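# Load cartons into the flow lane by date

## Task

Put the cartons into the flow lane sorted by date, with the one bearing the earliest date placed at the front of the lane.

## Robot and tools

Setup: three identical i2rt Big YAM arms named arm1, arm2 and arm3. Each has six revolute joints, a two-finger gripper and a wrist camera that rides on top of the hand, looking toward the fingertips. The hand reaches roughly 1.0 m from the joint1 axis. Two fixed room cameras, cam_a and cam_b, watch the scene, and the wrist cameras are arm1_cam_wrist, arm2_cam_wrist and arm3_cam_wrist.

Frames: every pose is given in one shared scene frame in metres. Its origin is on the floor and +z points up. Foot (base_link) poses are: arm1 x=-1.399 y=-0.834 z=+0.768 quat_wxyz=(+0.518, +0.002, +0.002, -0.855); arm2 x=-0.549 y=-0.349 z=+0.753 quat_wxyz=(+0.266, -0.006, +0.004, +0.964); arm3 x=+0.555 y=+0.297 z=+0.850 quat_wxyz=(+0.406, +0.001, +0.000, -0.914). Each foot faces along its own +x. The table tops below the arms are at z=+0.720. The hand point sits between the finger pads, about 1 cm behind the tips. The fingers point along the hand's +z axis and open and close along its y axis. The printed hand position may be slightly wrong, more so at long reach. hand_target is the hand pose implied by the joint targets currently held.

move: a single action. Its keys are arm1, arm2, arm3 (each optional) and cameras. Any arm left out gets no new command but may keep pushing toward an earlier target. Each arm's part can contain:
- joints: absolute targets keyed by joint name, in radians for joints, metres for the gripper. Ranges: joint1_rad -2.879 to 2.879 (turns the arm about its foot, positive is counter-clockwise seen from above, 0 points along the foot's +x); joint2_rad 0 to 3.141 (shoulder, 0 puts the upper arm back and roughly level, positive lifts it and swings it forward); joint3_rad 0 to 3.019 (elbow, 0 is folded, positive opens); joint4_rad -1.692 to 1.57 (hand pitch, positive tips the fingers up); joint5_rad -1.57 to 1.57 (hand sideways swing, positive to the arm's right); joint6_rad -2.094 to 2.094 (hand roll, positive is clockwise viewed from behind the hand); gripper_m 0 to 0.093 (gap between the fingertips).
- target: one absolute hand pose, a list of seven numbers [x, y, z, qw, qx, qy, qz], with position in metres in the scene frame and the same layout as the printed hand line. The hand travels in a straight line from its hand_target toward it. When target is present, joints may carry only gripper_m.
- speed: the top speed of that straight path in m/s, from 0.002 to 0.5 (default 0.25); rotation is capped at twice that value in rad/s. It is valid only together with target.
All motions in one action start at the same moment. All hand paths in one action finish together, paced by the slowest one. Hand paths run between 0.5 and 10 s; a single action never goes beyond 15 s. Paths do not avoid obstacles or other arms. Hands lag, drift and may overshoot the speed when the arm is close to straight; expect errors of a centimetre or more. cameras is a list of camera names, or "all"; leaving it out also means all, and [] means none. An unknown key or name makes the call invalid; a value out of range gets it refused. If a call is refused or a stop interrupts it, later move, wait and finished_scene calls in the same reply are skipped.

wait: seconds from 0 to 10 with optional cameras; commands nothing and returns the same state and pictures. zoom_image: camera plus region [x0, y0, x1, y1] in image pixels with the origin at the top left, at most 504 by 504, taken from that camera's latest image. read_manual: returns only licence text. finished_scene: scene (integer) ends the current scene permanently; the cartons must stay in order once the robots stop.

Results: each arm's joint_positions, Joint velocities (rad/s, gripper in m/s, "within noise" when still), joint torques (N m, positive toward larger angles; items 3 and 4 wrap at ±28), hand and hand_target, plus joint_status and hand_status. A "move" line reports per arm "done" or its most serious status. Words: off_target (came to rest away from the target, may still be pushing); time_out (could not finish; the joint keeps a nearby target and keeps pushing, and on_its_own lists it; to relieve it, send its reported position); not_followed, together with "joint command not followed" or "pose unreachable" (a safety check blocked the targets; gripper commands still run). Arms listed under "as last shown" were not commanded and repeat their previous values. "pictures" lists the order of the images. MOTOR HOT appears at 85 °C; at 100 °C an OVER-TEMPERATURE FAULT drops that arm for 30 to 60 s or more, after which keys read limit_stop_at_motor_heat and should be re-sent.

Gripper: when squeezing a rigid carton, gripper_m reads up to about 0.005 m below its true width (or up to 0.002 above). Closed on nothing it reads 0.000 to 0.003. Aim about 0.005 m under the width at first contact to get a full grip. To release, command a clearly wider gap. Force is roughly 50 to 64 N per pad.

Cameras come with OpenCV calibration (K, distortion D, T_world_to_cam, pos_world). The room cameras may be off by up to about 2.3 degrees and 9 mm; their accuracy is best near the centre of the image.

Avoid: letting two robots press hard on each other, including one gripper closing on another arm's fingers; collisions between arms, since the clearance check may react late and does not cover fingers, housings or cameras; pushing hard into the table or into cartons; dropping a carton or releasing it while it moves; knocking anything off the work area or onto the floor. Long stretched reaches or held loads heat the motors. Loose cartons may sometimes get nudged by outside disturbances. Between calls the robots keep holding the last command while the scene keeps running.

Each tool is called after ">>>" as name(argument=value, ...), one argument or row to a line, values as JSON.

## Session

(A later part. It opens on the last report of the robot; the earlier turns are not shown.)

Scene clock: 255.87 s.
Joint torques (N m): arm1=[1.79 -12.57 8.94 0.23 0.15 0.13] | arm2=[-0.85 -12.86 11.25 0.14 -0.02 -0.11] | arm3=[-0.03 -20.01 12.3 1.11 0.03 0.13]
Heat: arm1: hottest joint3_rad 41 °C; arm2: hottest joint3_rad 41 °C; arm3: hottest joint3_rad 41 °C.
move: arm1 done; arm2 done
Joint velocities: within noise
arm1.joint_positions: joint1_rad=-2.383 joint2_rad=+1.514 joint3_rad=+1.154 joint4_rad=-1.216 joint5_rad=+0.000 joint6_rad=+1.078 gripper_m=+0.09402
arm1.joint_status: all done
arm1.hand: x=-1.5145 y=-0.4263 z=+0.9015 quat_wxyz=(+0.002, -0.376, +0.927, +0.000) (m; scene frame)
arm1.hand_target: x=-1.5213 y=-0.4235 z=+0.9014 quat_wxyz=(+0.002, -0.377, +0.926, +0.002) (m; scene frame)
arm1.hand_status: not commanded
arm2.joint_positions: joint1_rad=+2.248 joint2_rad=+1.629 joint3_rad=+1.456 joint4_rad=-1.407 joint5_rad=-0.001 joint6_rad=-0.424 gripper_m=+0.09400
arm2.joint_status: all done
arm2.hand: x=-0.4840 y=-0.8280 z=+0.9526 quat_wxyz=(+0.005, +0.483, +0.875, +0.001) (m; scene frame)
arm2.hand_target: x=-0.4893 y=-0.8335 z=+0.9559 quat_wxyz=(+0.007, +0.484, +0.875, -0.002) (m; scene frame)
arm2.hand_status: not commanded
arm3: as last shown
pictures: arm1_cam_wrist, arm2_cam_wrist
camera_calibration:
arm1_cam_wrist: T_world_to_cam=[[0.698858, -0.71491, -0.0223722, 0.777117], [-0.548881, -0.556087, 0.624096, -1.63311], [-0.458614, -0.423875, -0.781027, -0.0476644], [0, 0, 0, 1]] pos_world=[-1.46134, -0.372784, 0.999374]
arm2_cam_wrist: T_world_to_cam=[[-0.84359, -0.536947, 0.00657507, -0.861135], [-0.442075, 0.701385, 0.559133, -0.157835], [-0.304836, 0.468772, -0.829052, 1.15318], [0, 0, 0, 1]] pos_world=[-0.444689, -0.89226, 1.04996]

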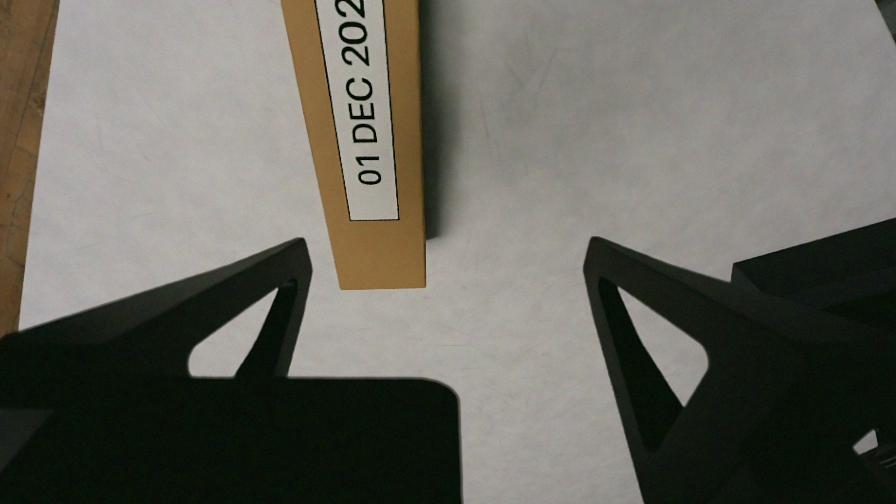

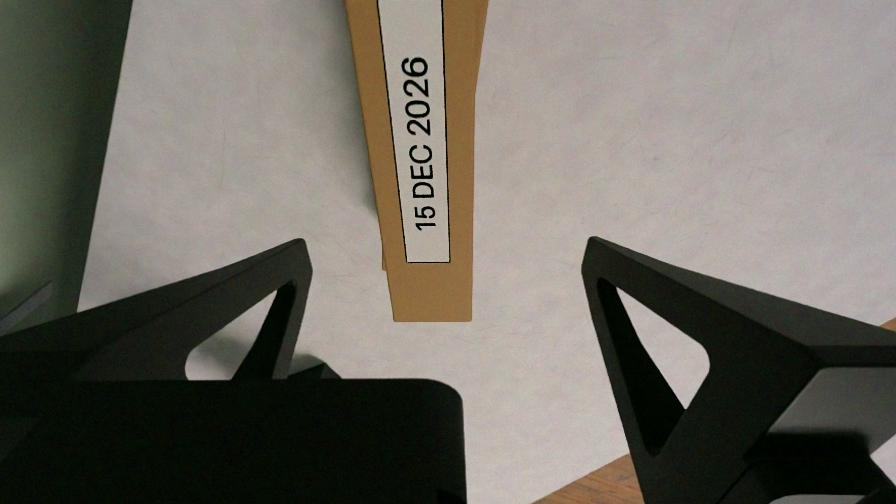

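>>> move(
  arm1={"target": [-1.5456, -0.3843, 0.89, 0.0, -0.366, 0.931, 0.0], "speed": 0.25},
  arm2={"target": [-0.481, -0.818, 0.94, 0.0, 0.471, 0.882, 0.0], "speed": 0.25},
  cameras=["arm1_cam_wrist", "arm2_cam_wrist"],
)

Scene clock: 309.43 s.
Joint torques (N m): arm1=[1.9 -14.45 11.69 0.28 0.13 0.15] | arm2=[0.62 -13.86 8.75 0.69 0.02 -0.12] | arm3=[-0.03 -19.9 12.22 1.06 0.04 0.13]
Heat: arm1: hottest joint3_rad 42 °C; arm2: hottest joint3_rad 45 °C; arm3: hottest joint3_rad 41 °C.
move: arm1 off_target; arm2 done
Joint velocities: within noise
arm1.joint_positions: joint1_rad=-2.361 joint2_rad=+1.637 joint3_rad=+1.229 joint4_rad=-1.216 joint5_rad=-0.004 joint6_rad=+1.127 gripper_m=+0.09402
arm1.joint_status: not commanded
arm1.hand: x=-1.5325 y=-0.4025 z=+0.8765 quat_wxyz=(-0.002, -0.363, +0.931, -0.024) (m; scene frame)
arm1.hand_target: x=-1.5453 y=-0.3853 z=+0.8905 quat_wxyz=(+0.000, -0.366, +0.931, +0.000) (m; scene frame)
arm1.hand_status: off_target (0.026 m and 2.8 deg from the pose sent, 0.053 m and 1.2 deg at the start)
arm2.joint_positions: joint1_rad=+2.251 joint2_rad=+1.618 joint3_rad=+1.419 joint4_rad=-1.385 joint5_rad=+0.006 joint6_rad=-0.429 gripper_m=+0.09400
arm2.joint_status: not commanded
arm2.hand: x=-0.4846 y=-0.8212 z=+0.9434 quat_wxyz=(+0.001, +0.480, +0.877, +0.001) (m; scene frame)
arm2.hand_target: x=-0.4810 y=-0.8180 z=+0.9401 quat_wxyz=(+0.000, +0.471, +0.882, +0.000) (m; scene frame)
arm2.hand_status: done (0.006 m and 1.2 deg from the pose sent, 0.016 m and 1.7 deg at the start)
arm3: as last shown
pictures: arm1_cam_wrist, arm2_cam_wrist
camera_calibration:
arm1_cam_wrist: T_world_to_cam=[[0.679646, -0.7333, 0.018776, 0.733211], [-0.569905, -0.511745, 0.642904, -1.64508], [-0.461832, -0.447648, -0.765717, -0.0932579], [0, 0, 0, 1]] pos_world=[-1.47893, -0.345943, 0.972449]
arm2_cam_wrist: T_world_to_cam=[[-0.839397, -0.543405, 0.0111357, -0.865439], [-0.44324, 0.696244, 0.564609, -0.167698], [-0.314564, 0.468995, -0.825284, 1.13421], [0, 0, 0, 1]] pos_world=[-0.443997, -0.885462, 1.04036]

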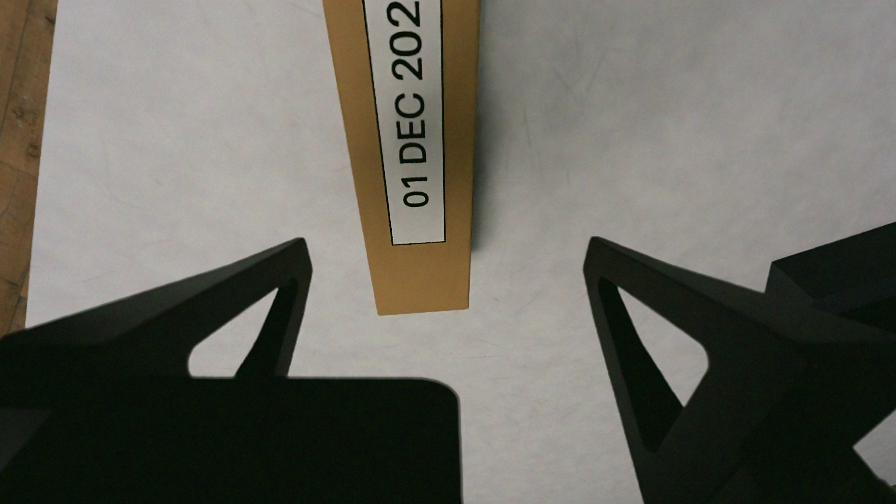

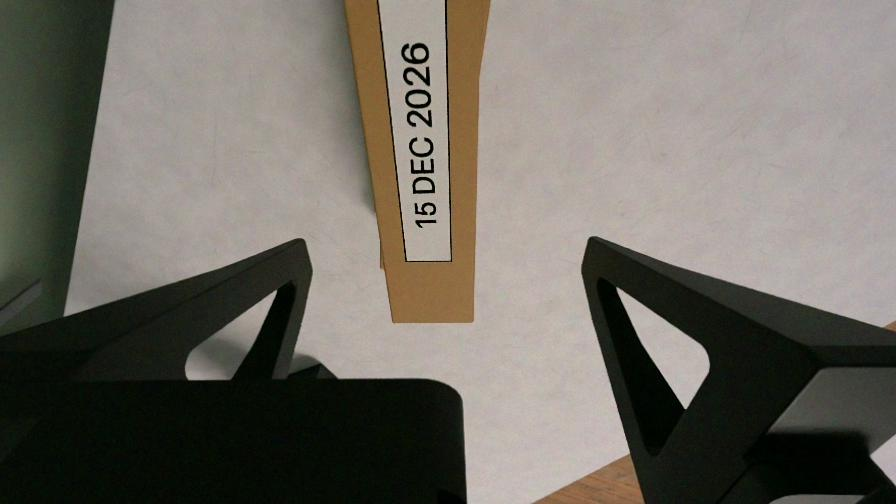

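>>> move(
  arm1={"target": [-1.545, -0.379, 0.83, 0.0, -0.366, 0.931, 0.0], "speed": 0.25},
  arm2={"target": [-0.477, -0.814, 0.855, 0.0, 0.471, 0.882, 0.0], "speed": 0.25},
  cameras=["arm1_cam_wrist", "arm2_cam_wrist"],
)

Scene clock: 325.77 s.
Joint torques (N m): arm1=[1.61 -15.74 8.1 0.47 0.15 0.09] | arm2=[0.73 -12.04 8.68 0.75 0.01 -0.04] | arm3=[-0.09 -20.07 12.27 1.07 0.03 0.12]
Heat: arm1: hottest joint3_rad 43 °C; arm2: hottest joint3_rad 44 °C; arm3: hottest joint3_rad 41 °C.
move: arm1 done; arm2 done
Joint velocities: within noise
arm1.joint_positions: joint1_rad=-2.361 joint2_rad=+1.722 joint3_rad=+1.202 joint4_rad=-1.071 joint5_rad=-0.004 joint6_rad=+1.127 gripper_m=+0.09402
arm1.joint_status: not commanded
arm1.hand: x=-1.5383 y=-0.3831 z=+0.8286 quat_wxyz=(-0.001, -0.363, +0.932, -0.008) (m; scene frame)
arm1.hand_target: x=-1.5449 y=-0.3791 z=+0.8301 quat_wxyz=(+0.000, -0.366, +0.931, +0.000) (m; scene frame)
arm1.hand_status: done (0.008 m and 1.0 deg from the pose sent, 0.054 m and 2.8 deg at the start)
arm2.joint_positions: joint1_rad=+2.257 joint2_rad=+1.659 joint3_rad=+1.252 joint4_rad=-1.165 joint5_rad=+0.006 joint6_rad=-0.429 gripper_m=+0.09400
arm2.joint_status: not commanded
arm2.hand: x=-0.4818 y=-0.8162 z=+0.8639 quat_wxyz=(+0.004, +0.477, +0.879, -0.004) (m; scene frame)
arm2.hand_target: x=-0.4770 y=-0.8139 z=+0.8551 quat_wxyz=(+0.000, +0.471, +0.882, +0.000) (m; scene frame)
arm2.hand_status: done (0.010 m and 1.0 deg from the pose sent, 0.089 m and 1.2 deg at the start)
arm3: as last shown
pictures: arm1_cam_wrist, arm2_cam_wrist
camera_calibration:
arm1_cam_wrist: T_world_to_cam=[[0.679514, -0.733597, -0.00982368, 0.775694], [-0.564015, -0.530903, 0.632478, -1.59727], [-0.4692, -0.424237, -0.774516, -0.119031], [0, 0, 0, 1]] pos_world=[-1.48383, -0.329448, 0.925669]
arm2_cam_wrist: T_world_to_cam=[[-0.835945, -0.548579, 0.0160444, -0.866319], [-0.448536, 0.699758, 0.556016, -0.117306], [-0.316246, 0.457603, -0.831016, 1.06188], [0, 0, 0, 1]] pos_world=[-0.440996, -0.879076, 0.961562]

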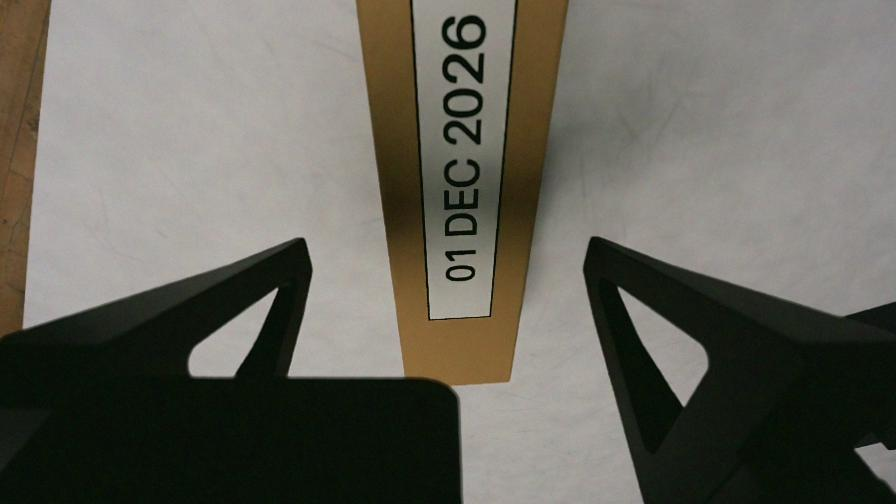

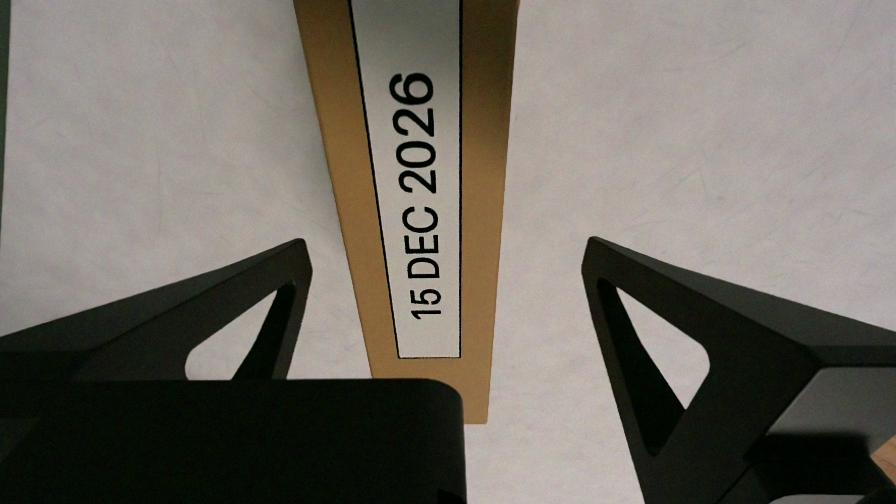

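>>> move(
  arm1={"target": [-1.5425, -0.3825, 0.775, 0.0, -0.366, 0.931, 0.0], "speed": 0.15},
  arm2={"target": [-0.468, -0.808, 0.806, 0.0, 0.471, 0.882, 0.0], "speed": 0.15},
  cameras=["arm1_cam_wrist", "arm2_cam_wrist"],
)

Scene clock: 334.60 s.
Joint torques (N m): arm1=[1.44 -16.09 7.41 0.47 0.16 0.07] | arm2=[0.67 -12.28 8.13 0.77 0 0.1] | arm3=[-0.15 -20.01 12.26 1.09 0.03 0.11]
Heat: arm1: hottest joint3_rad 42 °C; arm2: hottest joint3_rad 44 °C; arm3: hottest joint3_rad 41 °C.
move: arm1 done; arm2 off_target
Joint velocities: within noise
arm1.joint_positions: joint1_rad=-2.361 joint2_rad=+1.793 joint3_rad=+1.132 joint4_rad=-0.929 joint5_rad=-0.004 joint6_rad=+1.127 gripper_m=+0.09402
arm1.joint_status: not commanded
arm1.hand: x=-1.5370 y=-0.3866 z=+0.7743 quat_wxyz=(-0.001, -0.363, +0.932, -0.008) (m; scene frame)
arm1.hand_target: x=-1.5425 y=-0.3825 z=+0.7752 quat_wxyz=(+0.000, -0.366, +0.931, +0.000) (m; scene frame)
arm1.hand_status: done (0.007 m and 0.9 deg from the pose sent, 0.054 m and 1.0 deg at the start)
arm2.joint_positions: joint1_rad=+2.278 joint2_rad=+1.706 joint3_rad=+1.173 joint4_rad=-1.037 joint5_rad=+0.006 joint6_rad=-0.422 gripper_m=+0.09400
arm2.joint_status: not commanded
arm2.hand: x=-0.4722 y=-0.8114 z=+0.8159 quat_wxyz=(+0.005, +0.471, +0.882, -0.005) (m; scene frame)
arm2.hand_target: x=-0.4681 y=-0.8078 z=+0.8062 quat_wxyz=(+0.000, +0.471, +0.882, +0.000) (m; scene frame)
arm2.hand_status: off_target (0.011 m and 0.8 deg from the pose sent, 0.060 m and 1.0 deg at the start)
arm3: as last shown
pictures: arm1_cam_wrist, arm2_cam_wrist
camera_calibration:
arm1_cam_wrist: T_world_to_cam=[[0.679471, -0.733618, -0.011126, 0.772634], [-0.563812, -0.531782, 0.63192, -1.56362], [-0.469505, -0.423099, -0.774953, -0.161571], [0, 0, 0, 1]] pos_world=[-1.48243, -0.333048, 0.87147]
arm2_cam_wrist: T_world_to_cam=[[-0.828147, -0.560247, 0.0172261, -0.861625], [-0.458472, 0.694745, 0.554196, -0.096923], [-0.322454, 0.451058, -0.832208, 1.01562], [0, 0, 0, 1]] pos_world=[-0.430498, -0.873488, 0.913762]

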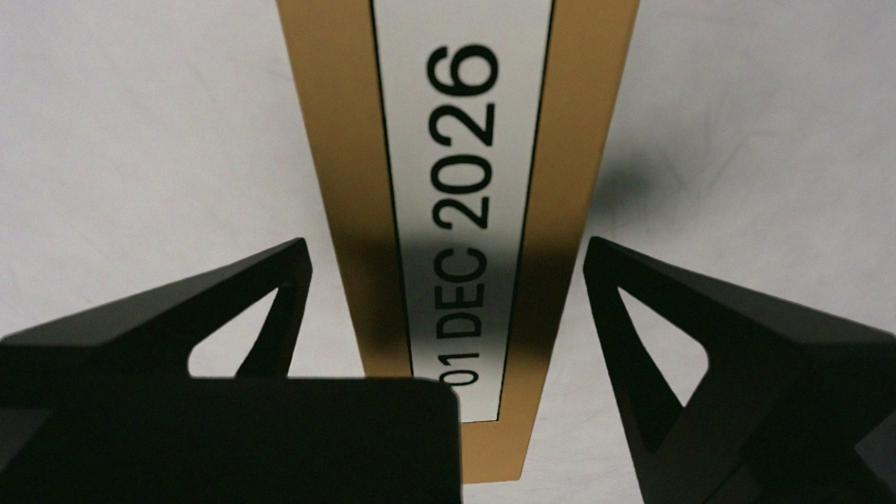

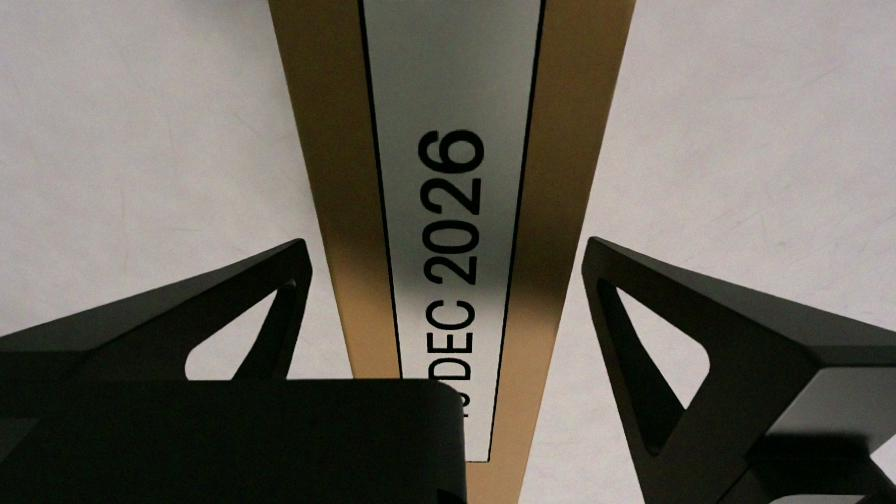

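>>> move(
  arm1={"joints": {"gripper_m": 0.056}},
  arm2={"joints": {"gripper_m": 0.056}},
  cameras=["arm1_cam_wrist"],
)

Scene clock: 338.07 s.
Joint torques (N m): arm1=[1.38 -15.91 7.27 0.47 0.16 0.07] | arm2=[0.67 -12.34 8.01 0.75 -0.07 0.09] | arm3=[0.03 -20.01 12.25 1.07 0.04 0.12]
Heat: arm1: hottest joint3_rad 42 °C; arm2: hottest joint3_rad 44 °C; arm3: hottest joint3_rad 41 °C.
move: arm1 off_target; arm2 off_target
Joint velocities: within noise
arm1.joint_positions: joint1_rad=-2.361 joint2_rad=+1.793 joint3_rad=+1.132 joint4_rad=-0.929 joint5_rad=-0.004 joint6_rad=+1.127 gripper_m=+0.06040
arm1.joint_status: gripper_m off_target (ended at +0.06043, target +0.05600)
arm1.hand: x=-1.5370 y=-0.3865 z=+0.7743 quat_wxyz=(-0.001, -0.363, +0.932, -0.007) (m; scene frame)
arm1.hand_target: x=-1.5424 y=-0.3825 z=+0.7752 quat_wxyz=(+0.000, -0.366, +0.931, +0.000) (m; scene frame)
arm1.hand_status: not commanded
arm2.joint_positions: joint1_rad=+2.278 joint2_rad=+1.706 joint3_rad=+1.173 joint4_rad=-1.036 joint5_rad=+0.007 joint6_rad=-0.422 gripper_m=+0.06076
arm2.joint_status: gripper_m off_target (ended at +0.06079, target +0.05600)
arm2.hand: x=-0.4724 y=-0.8116 z=+0.8159 quat_wxyz=(+0.005, +0.471, +0.882, -0.006) (m; scene frame)
arm2.hand_target: x=-0.4681 y=-0.8078 z=+0.8062 quat_wxyz=(+0.000, +0.471, +0.882, +0.000) (m; scene frame)
arm2.hand_status: not commanded
arm3: as last shown
pictures: arm1_cam_wrist
camera_calibration:
arm1_cam_wrist: T_world_to_cam=[[0.679473, -0.73361, -0.0114854, 0.77302], [-0.563731, -0.532021, 0.631792, -1.56352], [-0.4696, -0.422811, -0.775053, -0.161577], [0, 0, 0, 1]] pos_world=[-1.48253, -0.333048, 0.87147]

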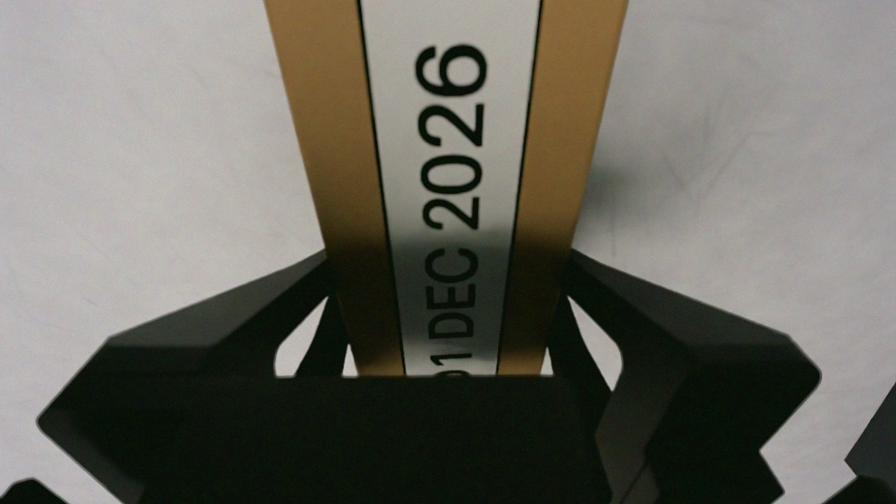

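>>> move(
  arm1={"target": [-1.5425, -0.3825, 0.90, 0.0, -0.366, 0.931, 0.0], "speed": 0.3},
  arm2={"target": [-0.468, -0.808, 0.95, 0.0, 0.471, 0.882, 0.0], "speed": 0.3},
  cameras=["arm1_cam_wrist", "arm2_cam_wrist"],
)

Scene clock: 354.43 s.
Joint torques (N m): arm1=[1.32 -15.44 11.99 -0.31 0.17 0.06] | arm2=[0.73 -12.22 14.76 -0.09 -0.1 0.09] | arm3=[-0.03 -19.96 12.26 1.13 0.04 0.11]
Heat: arm1: hottest joint3_rad 42 °C; arm2: hottest joint3_rad 43 °C; arm3: hottest joint3_rad 41 °C.
move: arm1 off_target; arm2 off_target
Joint velocities: within noise
arm1.joint_positions: joint1_rad=-2.361 joint2_rad=+1.640 joint3_rad=+1.244 joint4_rad=-1.225 joint5_rad=-0.004 joint6_rad=+1.127 gripper_m=+0.06040
arm1.joint_status: not commanded
arm1.hand: x=-1.5336 y=-0.3992 z=+0.8802 quat_wxyz=(-0.002, -0.363, +0.932, -0.023) (m; scene frame)
arm1.hand_target: x=-1.5421 y=-0.3835 z=+0.9002 quat_wxyz=(+0.000, -0.366, +0.931, +0.000) (m; scene frame)
arm1.hand_status: off_target (0.027 m and 2.7 deg from the pose sent, 0.126 m and 0.9 deg at the start)
arm2.joint_positions: joint1_rad=+2.279 joint2_rad=+1.580 joint3_rad=+1.335 joint4_rad=-1.386 joint5_rad=+0.008 joint6_rad=-0.420 gripper_m=+0.06076
arm2.joint_status: not commanded
arm2.hand: x=-0.4766 y=-0.7902 z=+0.9296 quat_wxyz=(-0.014, +0.471, +0.882, +0.018) (m; scene frame)
arm2.hand_target: x=-0.4682 y=-0.8068 z=+0.9501 quat_wxyz=(+0.000, +0.471, +0.882, +0.000) (m; scene frame)
arm2.hand_status: off_target (0.028 m and 2.7 deg from the pose sent, 0.134 m and 0.8 deg at the start; pose on its path clipped on 2 of 44 steps)
arm3: as last shown
pictures: arm1_cam_wrist, arm2_cam_wrist
camera_calibration:
arm1_cam_wrist: T_world_to_cam=[[0.679416, -0.733567, 0.0165274, 0.737857], [-0.569405, -0.512899, 0.642427, -1.64563], [-0.462786, -0.445886, -0.766169, -0.0898629], [0, 0, 0, 1]] pos_world=[-1.47993, -0.342843, 0.976151]
arm2_cam_wrist: T_world_to_cam=[[-0.828637, -0.559755, -0.00590488, -0.833662], [-0.450836, 0.661072, 0.599776, -0.242095], [-0.331824, 0.499659, -0.800146, 1.10342], [0, 0, 0, 1]] pos_world=[-0.433808, -0.857938, 1.02318]

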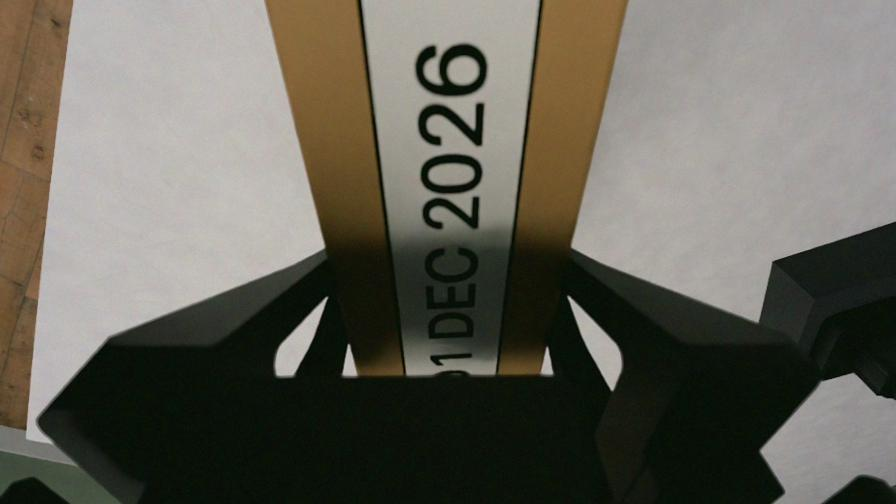

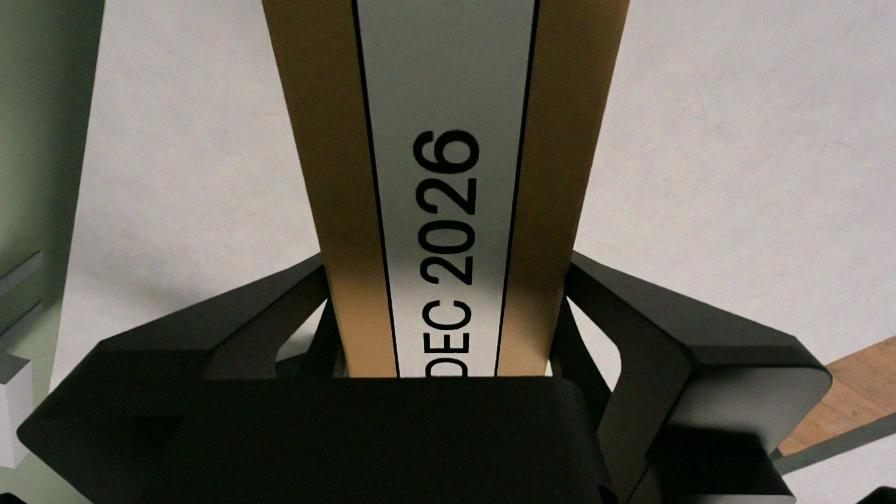

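>>> move(
  arm1={"joints": {"joint1_rad": 2.614, "joint2_rad": 1.904, "joint3_rad": 1.83, "joint4_rad": -1.47, "joint5_rad": 0.0, "joint6_rad": 1.127}},
  arm2={"joints": {"joint1_rad": -0.384, "joint2_rad": 1.437, "joint3_rad": 1.28, "joint4_rad": -1.381, "joint5_rad": 0.0, "joint6_rad": -0.42}},
  cameras=["arm1_cam_wrist", "arm2_cam_wrist", "cam_a"],
)

Scene clock: 367.67 s.
Joint torques (N m): arm1=[0.32 -24.53 9.73 -0.25 0.22 0.06] | arm2=[-0.03 -12.57 9.55 -0.03 -0.15 -0.02] | arm3=[0.03 -20.01 12.29 1.07 0.04 0.13]
Heat: arm1: hottest joint3_rad 43 °C; arm2: hottest joint3_rad 45 °C; arm3: hottest joint3_rad 41 °C.
move: arm1 done; arm2 done
Joint velocities: within noise
arm1.joint_positions: joint1_rad=+2.624 joint2_rad=+1.946 joint3_rad=+1.816 joint4_rad=-1.460 joint5_rad=-0.002 joint6_rad=+1.126 gripper_m=+0.06040
arm1.joint_status: all done
arm1.hand: x=-0.8960 y=-0.5116 z=+0.9333 quat_wxyz=(+0.006, -0.274, -0.962, +0.004) (m; scene frame)
arm1.hand_target: x=-0.8934 y=-0.5169 z=+0.9626 quat_wxyz=(-0.009, -0.279, -0.960, -0.013) (m; scene frame)
arm1.hand_status: not commanded
arm2.joint_positions: joint1_rad=-0.383 joint2_rad=+1.455 joint3_rad=+1.285 joint4_rad=-1.373 joint5_rad=+0.002 joint6_rad=-0.420 gripper_m=+0.06079
arm2.joint_status: all done
arm2.hand: x=-0.8090 y=-0.0043 z=+0.9511 quat_wxyz=(-0.005, +0.969, -0.249, -0.005) (m; scene frame)
arm2.hand_target: x=-0.8059 y=-0.0082 z=+0.9563 quat_wxyz=(-0.006, +0.968, -0.249, -0.007) (m; scene frame)
arm2.hand_status: not commanded
arm3: as last shown
pictures: arm1_cam_wrist, arm2_cam_wrist, cam_a
camera_calibration:
arm1_cam_wrist: T_world_to_cam=[[-0.522769, -0.852354, -0.0142988, -0.88779], [-0.663302, 0.396168, 0.634886, -0.986401], [-0.535483, 0.341383, -0.772473, 0.53933], [0, 0, 0, 1]] pos_world=[-0.829589, -0.550049, 1.03018]
arm2_cam_wrist: T_world_to_cam=[[0.477368, 0.878457, 0.0208034, 0.36819], [0.724992, -0.407129, 0.555548, 0.0643411], [0.496495, -0.250118, -0.831224, 1.31405], [0, 0, 0, 1]] pos_world=[-0.874826, 0.0314236, 1.04886]

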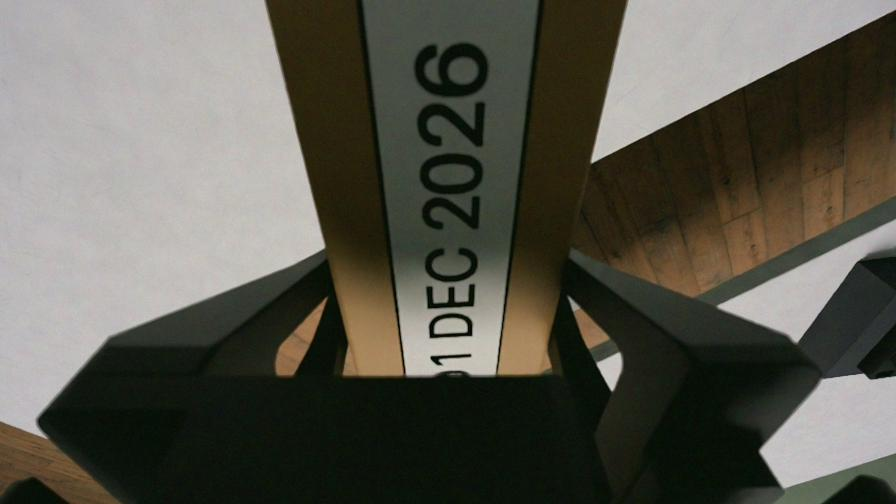

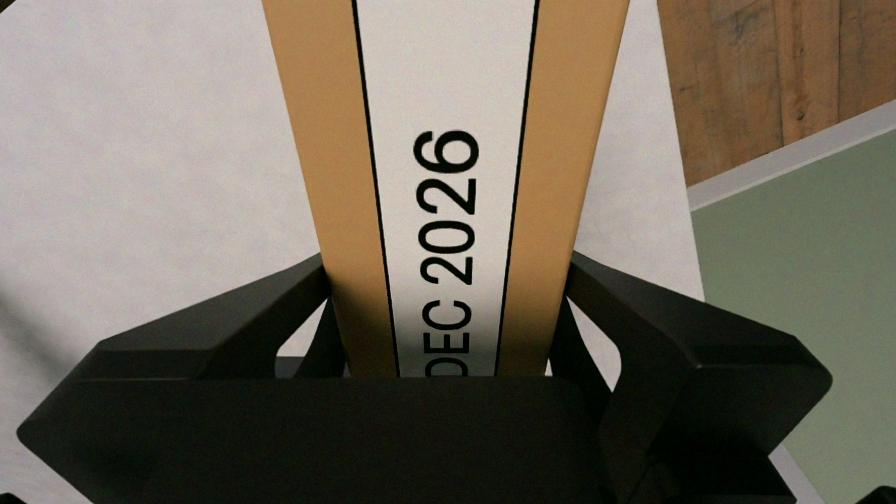

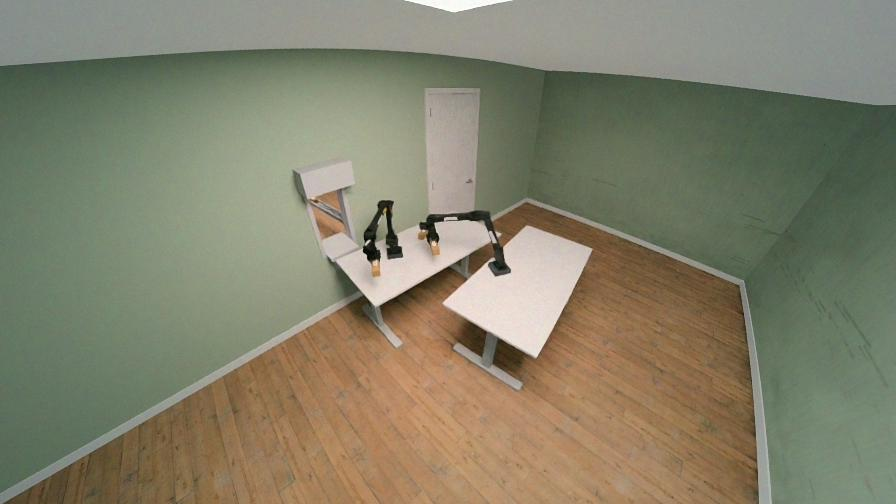

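>>> move(
  arm1={"target": [-0.847, -0.555, 0.86, 0.0, 0.319, 0.948, 0.0], "speed": 0.25},
  arm2={"target": [-0.806, -0.008, 0.80, 0.0, -0.969, 0.249, 0.0], "speed": 0.25},
  cameras=["arm1_cam_wrist", "arm2_cam_wrist"],
)

Scene clock: 386.43 s.
Joint torques (N m): arm1=[1.03 -24.12 9.78 0.28 0.22 -0.01] | arm2=[-0.15 -11.63 8.4 0.69 -0.15 -0.02] | arm3=[0.26 -20.01 12.27 1.05 0.03 0.12]
Heat: arm1: hottest joint3_rad 43 °C; arm2: hottest joint3_rad 45 °C; arm3: hottest joint3_rad 41 °C.
move: arm1 off_target; arm2 done
Joint velocities: within noise
arm1.joint_positions: joint1_rad=+2.528 joint2_rad=+2.059 joint3_rad=+1.738 joint4_rad=-1.309 joint5_rad=+0.003 joint6_rad=+1.126 gripper_m=+0.06040
arm1.joint_status: not commanded
arm1.hand: x=-0.8583 y=-0.5569 z=+0.8374 quat_wxyz=(+0.019, -0.319, -0.947, +0.019) (m; scene frame)
arm1.hand_target: x=-0.8475 y=-0.5554 z=+0.8601 quat_wxyz=(+0.000, -0.319, -0.948, +0.000) (m; scene frame)
arm1.hand_status: off_target (0.025 m and 3.1 deg from the pose sent, 0.098 m and 5.5 deg at the start)
arm2.joint_positions: joint1_rad=-0.383 joint2_rad=+1.607 joint3_rad=+1.027 joint4_rad=-0.991 joint5_rad=+0.001 joint6_rad=-0.420 gripper_m=+0.06079
arm2.joint_status: not commanded
arm2.hand: x=-0.8038 y=-0.0111 z=+0.7979 quat_wxyz=(+0.004, +0.969, -0.249, +0.007) (m; scene frame)
arm2.hand_target: x=-0.8059 y=-0.0081 z=+0.7999 quat_wxyz=(+0.000, +0.969, -0.249, +0.000) (m; scene frame)
arm2.hand_status: done (0.004 m and 0.9 deg from the pose sent, 0.151 m and 0.8 deg at the start)
arm3.joint_positions: joint1_rad=+0.976 joint2_rad=+1.550 joint3_rad=+1.374 joint4_rad=-0.773 joint5_rad=+0.000 joint6_rad=-0.006 gripper_m=+0.09400
arm3.joint_status: not commanded
arm3.hand: x=+0.6972 y=-0.2866 z=+1.0938 quat_wxyz=(-0.241, -0.585, -0.751, +0.189) (m; scene frame)
arm3.hand_target: x=+0.6957 y=-0.2853 z=+1.0998 quat_wxyz=(-0.243, -0.588, -0.748, +0.190) (m; scene frame)
arm3.hand_status: not commanded
pictures: arm1_cam_wrist, arm2_cam_wrist
camera_calibration:
arm1_cam_wrist: T_world_to_cam=[[-0.60153, -0.798493, 0.023894, -0.977759], [-0.600688, 0.471831, 0.645407, -0.795567], [-0.526626, 0.373879, -0.763465, 0.519106], [0, 0, 0, 1]] pos_world=[-0.792664, -0.599443, 0.933147]
arm2_cam_wrist: T_world_to_cam=[[0.477128, 0.878794, 0.00839363, 0.384631], [0.715076, -0.393757, 0.577599, 0.117536], [0.510896, -0.269587, -0.816277, 1.18194], [0, 0, 0, 1]] pos_world=[-0.871412, 0.0269039, 0.893671]

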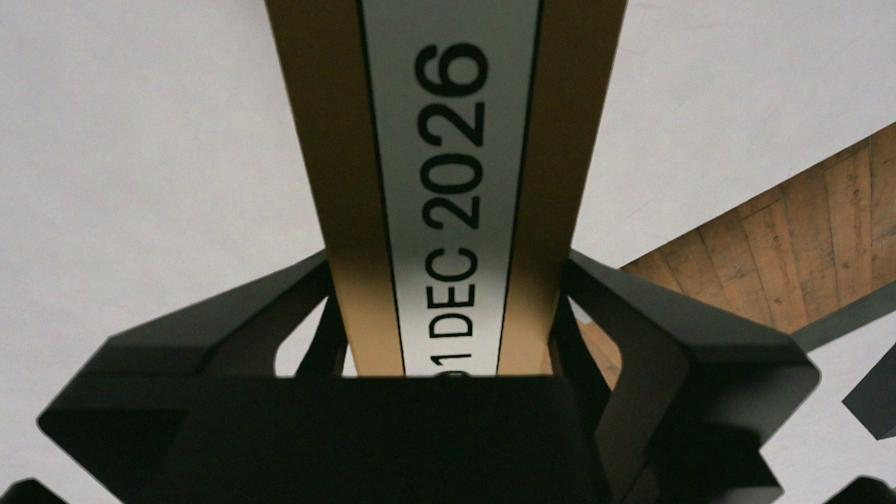

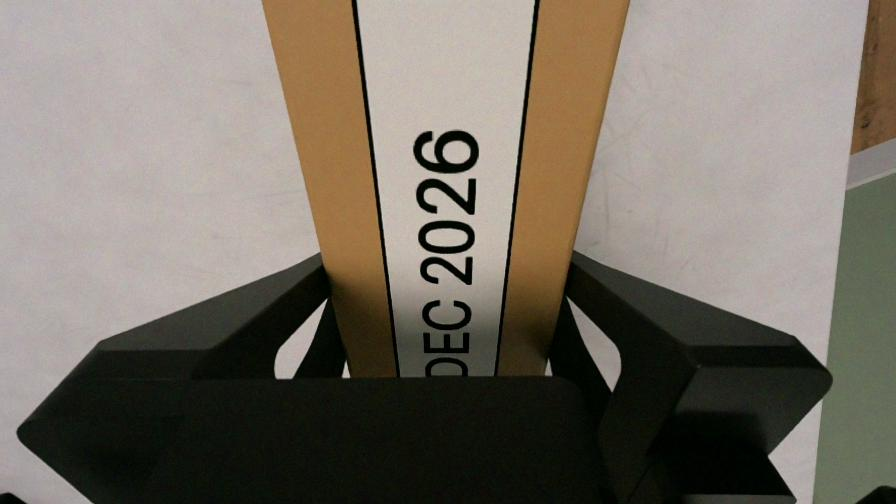

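>>> move(
  arm1={"target": [-0.842, -0.555, 0.807, 0.0, 0.319, 0.948, 0.0], "speed": 0.12},
  arm2={"target": [-0.806, -0.008, 0.768, 0.0, -0.969, 0.249, 0.0], "speed": 0.08},
  cameras=["arm1_cam_wrist", "arm2_cam_wrist"],
)

Scene clock: 392.20 s.
Joint torques (N m): arm1=[0.26 -23.36 9.2 0.29 0.23 -0.04] | arm2=[-0.15 -12.16 7.84 0.72 -0.15 -0.02] | arm3=[-0.09 -20.07 12.26 1.09 0.02 0.12]
Heat: arm1: hottest joint3_rad 43 °C; arm2: hottest joint3_rad 45 °C; arm3: hottest joint3_rad 41 °C.
move: arm1 off_target; arm2 done
Joint velocities: within noise
arm1.joint_positions: joint1_rad=+2.528 joint2_rad=+2.111 joint3_rad=+1.692 joint4_rad=-1.201 joint5_rad=+0.003 joint6_rad=+1.124 gripper_m=+0.06040
arm1.joint_status: not commanded
arm1.hand: x=-0.8543 y=-0.5547 z=+0.7901 quat_wxyz=(+0.016, -0.318, -0.948, +0.016) (m; scene frame)
arm1.hand_target: x=-0.8423 y=-0.5553 z=+0.8072 quat_wxyz=(+0.000, -0.319, -0.948, +0.000) (m; scene frame)
arm1.hand_status: off_target (0.021 m and 2.5 deg from the pose sent, 0.035 m and 3.1 deg at the start)
arm2.joint_positions: joint1_rad=-0.383 joint2_rad=+1.655 joint3_rad=+0.997 joint4_rad=-0.903 joint5_rad=+0.001 joint6_rad=-0.420 gripper_m=+0.06079
arm2.joint_status: not commanded
arm2.hand: x=-0.8054 y=-0.0090 z=+0.7695 quat_wxyz=(+0.001, +0.969, -0.249, +0.003) (m; scene frame)
arm2.hand_target: x=-0.8060 y=-0.0080 z=+0.7679 quat_wxyz=(+0.000, +0.969, -0.249, +0.000) (m; scene frame)
arm2.hand_status: done (0.002 m and 0.3 deg from the pose sent, 0.030 m and 0.9 deg at the start)
arm3: as last shown
pictures: arm1_cam_wrist, arm2_cam_wrist
camera_calibration:
arm1_cam_wrist: T_world_to_cam=[[-0.600132, -0.799769, 0.0145445, -0.96457], [-0.607484, 0.467524, 0.642172, -0.769286], [-0.520389, 0.376552, -0.766423, 0.493344], [0, 0, 0, 1]] pos_world=[-0.789468, -0.597544, 0.886153]
arm2_cam_wrist: T_world_to_cam=[[0.477171, 0.878722, 0.0124469, 0.380638], [0.718549, -0.398268, 0.570149, 0.144475], [0.50596, -0.263115, -0.821447, 1.16012], [0, 0, 0, 1]] pos_world=[-0.872417, 0.0283105, 0.865869]

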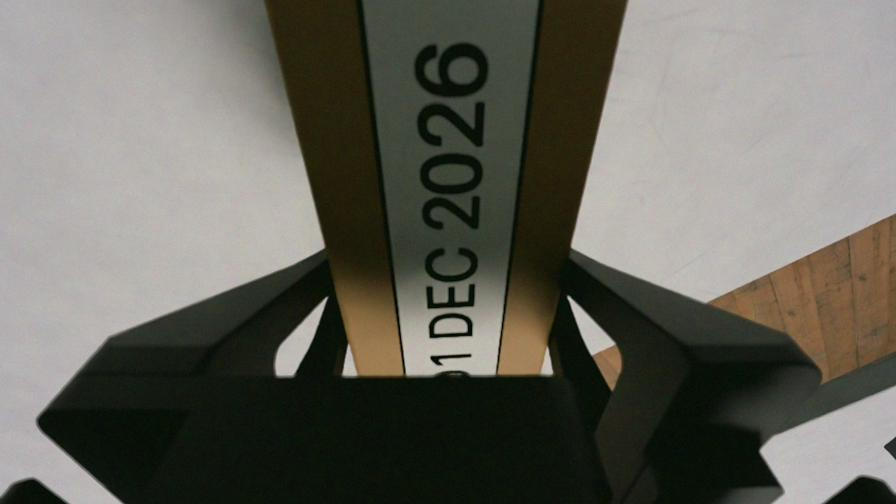

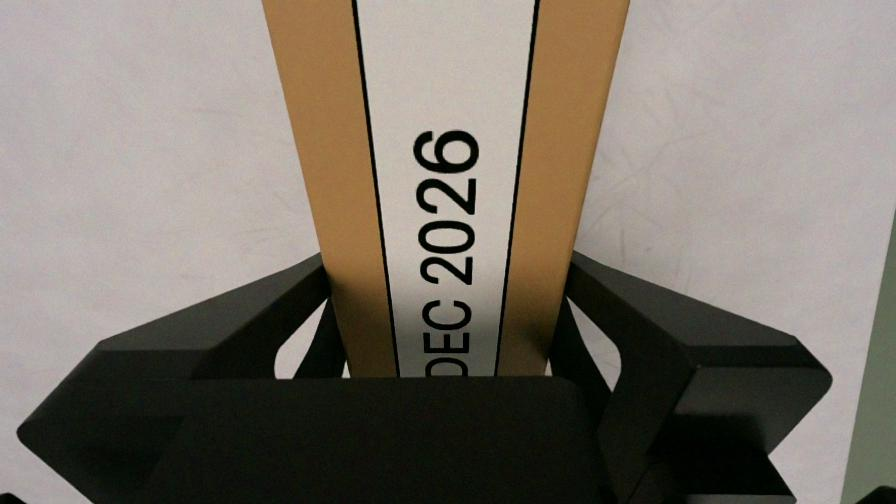

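>>> move(
  arm1={"target": [-0.842, -0.555, 0.795, 0.0, 0.319, 0.948, 0.0], "speed": 0.08},
  arm2={"target": [-0.806, -0.008, 0.758, 0.0, -0.969, 0.249, 0.0], "speed": 0.08},
  cameras=["cam_a"],
)

>>> zoom_image(
  camera="cam_a",
  region=[355, 195, 455, 285],
)

Scene clock: 396.10 s.
Joint torques (N m): arm1=[0.26 -22.77 8.69 0.43 0.21 -0.04] | arm2=[-0.03 -11.63 7.51 0.73 -0.14 -0.03] | arm3=[0.03 -20.13 12.26 1.13 0.03 0.12]
Heat: arm1: hottest joint3_rad 43 °C; arm2: hottest joint3_rad 45 °C; arm3: hottest joint3_rad 41 °C.
move: arm1 off_target; arm2 done
Joint velocities: within noise
arm1.joint_positions: joint1_rad=+2.528 joint2_rad=+2.111 joint3_rad=+1.685 joint4_rad=-1.177 joint5_rad=+0.003 joint6_rad=+1.123 gripper_m=+0.06040
arm1.joint_status: not commanded
arm1.hand: x=-0.8516 y=-0.5533 z=+0.7873 quat_wxyz=(+0.010, -0.318, -0.948, +0.010) (m; scene frame)
arm1.hand_target: x=-0.8420 y=-0.5552 z=+0.7950 quat_wxyz=(+0.000, -0.319, -0.948, +0.000) (m; scene frame)
arm1.hand_status: off_target (0.012 m and 1.6 deg from the pose sent, 0.013 m and 2.5 deg at the start)
arm2.joint_positions: joint1_rad=-0.383 joint2_rad=+1.668 joint3_rad=+0.990 joint4_rad=-0.876 joint5_rad=+0.001 joint6_rad=-0.420 gripper_m=+0.06079
arm2.joint_status: not commanded
arm2.hand: x=-0.8065 y=-0.0076 z=+0.7620 quat_wxyz=(-0.001, +0.969, -0.249, +0.000) (m; scene frame)
arm2.hand_target: x=-0.8060 y=-0.0080 z=+0.7581 quat_wxyz=(+0.000, +0.969, -0.249, +0.000) (m; scene frame)
arm2.hand_status: done (0.004 m and 0.1 deg from the pose sent, 0.012 m and 0.3 deg at the start)
arm3: as last shown
pictures: cam_a

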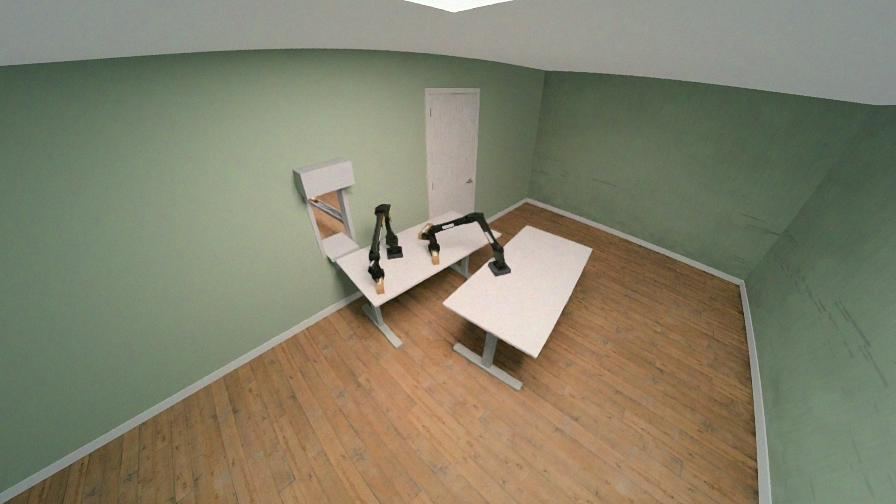

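Scaled by 5.040 from the camera's 896x504 image, which has a finer 1280x720 frame.

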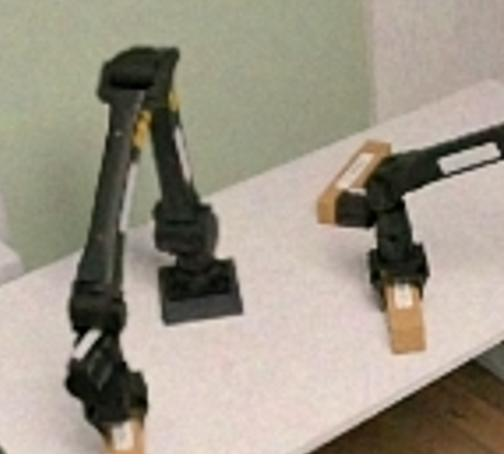

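>>> move(
  arm1={"target": [-0.842, -0.555, 0.782, 0.0, 0.319, 0.948, 0.0], "speed": 0.08},
  arm2={"target": [-0.806, -0.008, 0.751, 0.0, -0.969, 0.249, 0.0], "speed": 0.08},
  cameras=[],
)

Scene clock: 399.57 s.
Joint torques (N m): arm1=[0.26 -21.89 8.24 0.5 0.17 -0.04] | arm2=[-0.09 -11.4 6.98 0.77 -0.13 -0.02] | arm3=[0.09 -20.13 12.3 1.14 0.02 0.13]
Heat: arm1: hottest joint3_rad 43 °C; arm2: hottest joint3_rad 44 °C; arm3: hottest joint3_rad 41 °C.
move: arm1 done; arm2 done
Joint velocities: within noise
arm1.joint_positions: joint1_rad=+2.528 joint2_rad=+2.115 joint3_rad=+1.679 joint4_rad=-1.154 joint5_rad=+0.004 joint6_rad=+1.123 gripper_m=+0.06040
arm1.joint_status: not commanded
arm1.hand: x=-0.8493 y=-0.5522 z=+0.7825 quat_wxyz=(+0.005, -0.318, -0.948, +0.005) (m; scene frame)
arm1.hand_target: x=-0.8421 y=-0.5552 z=+0.7821 quat_wxyz=(+0.000, -0.319, -0.948, +0.000) (m; scene frame)
arm1.hand_status: done (0.008 m and 0.8 deg from the pose sent, 0.011 m and 1.6 deg at the start)
arm2.joint_positions: joint1_rad=-0.383 joint2_rad=+1.677 joint3_rad=+0.990 joint4_rad=-0.858 joint5_rad=+0.001 joint6_rad=-0.420 gripper_m=+0.06079
arm2.joint_status: not commanded
arm2.hand: x=-0.8086 y=-0.0049 z=+0.7583 quat_wxyz=(-0.004, +0.969, -0.249, -0.004) (m; scene frame)
arm2.hand_target: x=-0.8059 y=-0.0081 z=+0.7511 quat_wxyz=(+0.000, +0.969, -0.249, +0.000) (m; scene frame)
arm2.hand_status: done (0.008 m and 0.6 deg from the pose sent, 0.011 m and 0.1 deg at the start)
arm3: as last shown
pictures: none
No camera images: "cameras" was empty.

>>> move(
  arm1={"target": [-0.842, -0.555, 0.772, 0.0, 0.319, 0.948, 0.0], "speed": 0.08},
  arm2={"joints": {"gripper_m": 0.09}},
  cameras=["arm2_cam_wrist"],
)

Scene clock: 403.83 s.
Joint torques (N m): arm1=[0.26 -21.07 7.87 1.03 0.17 -0.04] | arm2=[-0.09 -11.46 7.01 0.73 -0.13 -0.02] | arm3=[0.09 -20.01 12.27 1.1 0.04 0.12]
Heat: arm1: hottest joint3_rad 42 °C; arm2: hottest joint3_rad 44 °C; arm3: hottest joint3_rad 41 °C.
move: arm1 off_target; arm2 done
Joint velocities: within noise
arm1.joint_positions: joint1_rad=+2.528 joint2_rad=+2.115 joint3_rad=+1.674 joint4_rad=-1.148 joint5_rad=+0.004 joint6_rad=+1.123 gripper_m=+0.06040
arm1.joint_status: not commanded
arm1.hand: x=-0.8495 y=-0.5523 z=+0.7811 quat_wxyz=(+0.005, -0.318, -0.948, +0.005) (m; scene frame)
arm1.hand_target: x=-0.8422 y=-0.5552 z=+0.7723 quat_wxyz=(+0.000, -0.319, -0.948, +0.000) (m; scene frame)
arm1.hand_status: off_target (0.012 m and 0.8 deg from the pose sent, 0.013 m and 0.8 deg at the start)
arm2.joint_positions: joint1_rad=-0.383 joint2_rad=+1.677 joint3_rad=+0.990 joint4_rad=-0.857 joint5_rad=+0.001 joint6_rad=-0.420 gripper_m=+0.08994
arm2.joint_status: all done
arm2.hand: x=-0.8087 y=-0.0047 z=+0.7583 quat_wxyz=(-0.004, +0.969, -0.249, -0.004) (m; scene frame)
arm2.hand_target: x=-0.8059 y=-0.0081 z=+0.7511 quat_wxyz=(+0.000, +0.969, -0.249, +0.000) (m; scene frame)
arm2.hand_status: not commanded
arm3: as last shown
pictures: arm2_cam_wrist
camera_calibration:
arm2_cam_wrist: T_world_to_cam=[[0.477363, 0.878498, 0.0191247, 0.373764], [0.724575, -0.40585, 0.557025, 0.169682], [0.497107, -0.252046, -0.830275, 1.15339], [0, 0, 0, 1]] pos_world=[-0.874726, 0.0312217, 0.855964]

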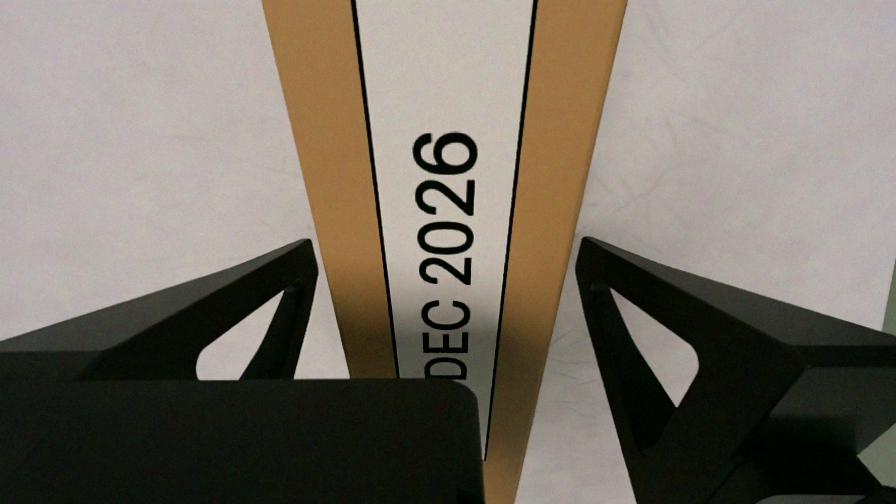

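>>> move(
  arm1={"joints": {"gripper_m": 0.09}},
  arm2={"target": [-0.806, -0.008, 0.93, 0.0, -0.969, 0.249, 0.0], "speed": 0.4},
  cameras=["arm1_cam_wrist", "arm2_cam_wrist"],
)

Scene clock: 416.27 s.
Joint torques (N m): arm1=[0.21 -21.36 7.88 0.46 0.18 -0.04] | arm2=[-0.15 -9.47 13.42 -0.09 -0.13 -0.02] | arm3=[-0.03 -19.9 12.29 1.02 0.04 0.12]
Heat: arm1: hottest joint2_rad 41 °C; arm2: hottest joint3_rad 44 °C; arm3: hottest joint3_rad 41 °C.
move: arm1 done; arm2 off_target
Joint velocities: within noise
arm1.joint_positions: joint1_rad=+2.528 joint2_rad=+2.118 joint3_rad=+1.674 joint4_rad=-1.132 joint5_rad=+0.004 joint6_rad=+1.123 gripper_m=+0.08993
arm1.joint_status: all done
arm1.hand: x=-0.8463 y=-0.5506 z=+0.7792 quat_wxyz=(+0.000, -0.318, -0.948, +0.000) (m; scene frame)
arm1.hand_target: x=-0.8422 y=-0.5552 z=+0.7723 quat_wxyz=(+0.000, -0.319, -0.948, +0.000) (m; scene frame)
arm1.hand_status: not commanded
arm2.joint_positions: joint1_rad=-0.383 joint2_rad=+1.446 joint3_rad=+1.189 joint4_rad=-1.322 joint5_rad=+0.001 joint6_rad=-0.420 gripper_m=+0.08994
arm2.joint_status: not commanded
arm2.hand: x=-0.7971 y=-0.0202 z=+0.9189 quat_wxyz=(+0.006, +0.969, -0.249, +0.009) (m; scene frame)
arm2.hand_target: x=-0.8056 y=-0.0084 z=+0.9300 quat_wxyz=(+0.000, +0.969, -0.249, +0.000) (m; scene frame)
arm2.hand_status: off_target (0.019 m and 1.3 deg from the pose sent, 0.172 m and 0.7 deg at the start; pose on its path clipped on 3 of 44 steps)
arm3: as last shown
pictures: arm1_cam_wrist, arm2_cam_wrist
camera_calibration:
arm1_cam_wrist: T_world_to_cam=[[-0.599758, -0.799794, -0.0248878, -0.925246], [-0.632784, 0.455022, 0.62653, -0.775341], [-0.489771, 0.391515, -0.779, 0.53162], [0, 0, 0, 1]] pos_world=[-0.785175, -0.595347, 0.876879]
arm2_cam_wrist: T_world_to_cam=[[0.477137, 0.878814, 0.00517048, 0.391315], [0.712885, -0.390476, 0.582514, 0.0330668], [0.51394, -0.274253, -0.812804, 1.27393], [0, 0, 0, 1]] pos_world=[-0.865009, 0.0183992, 1.01417]

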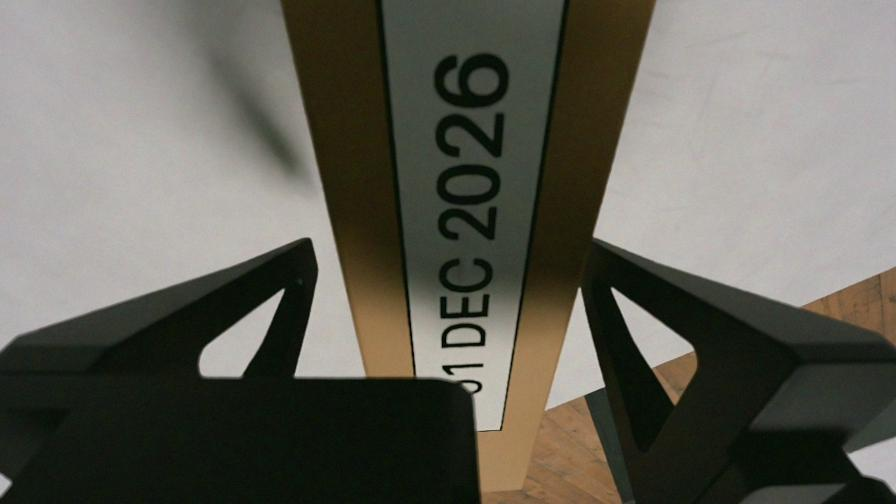

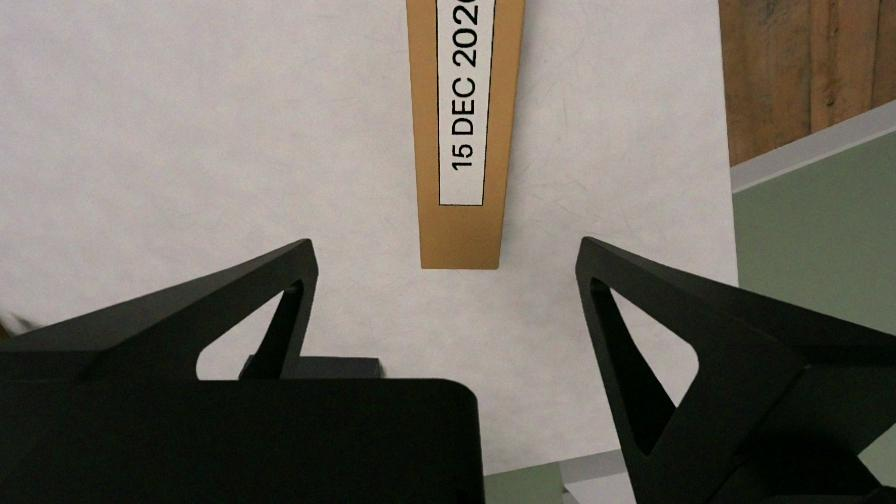

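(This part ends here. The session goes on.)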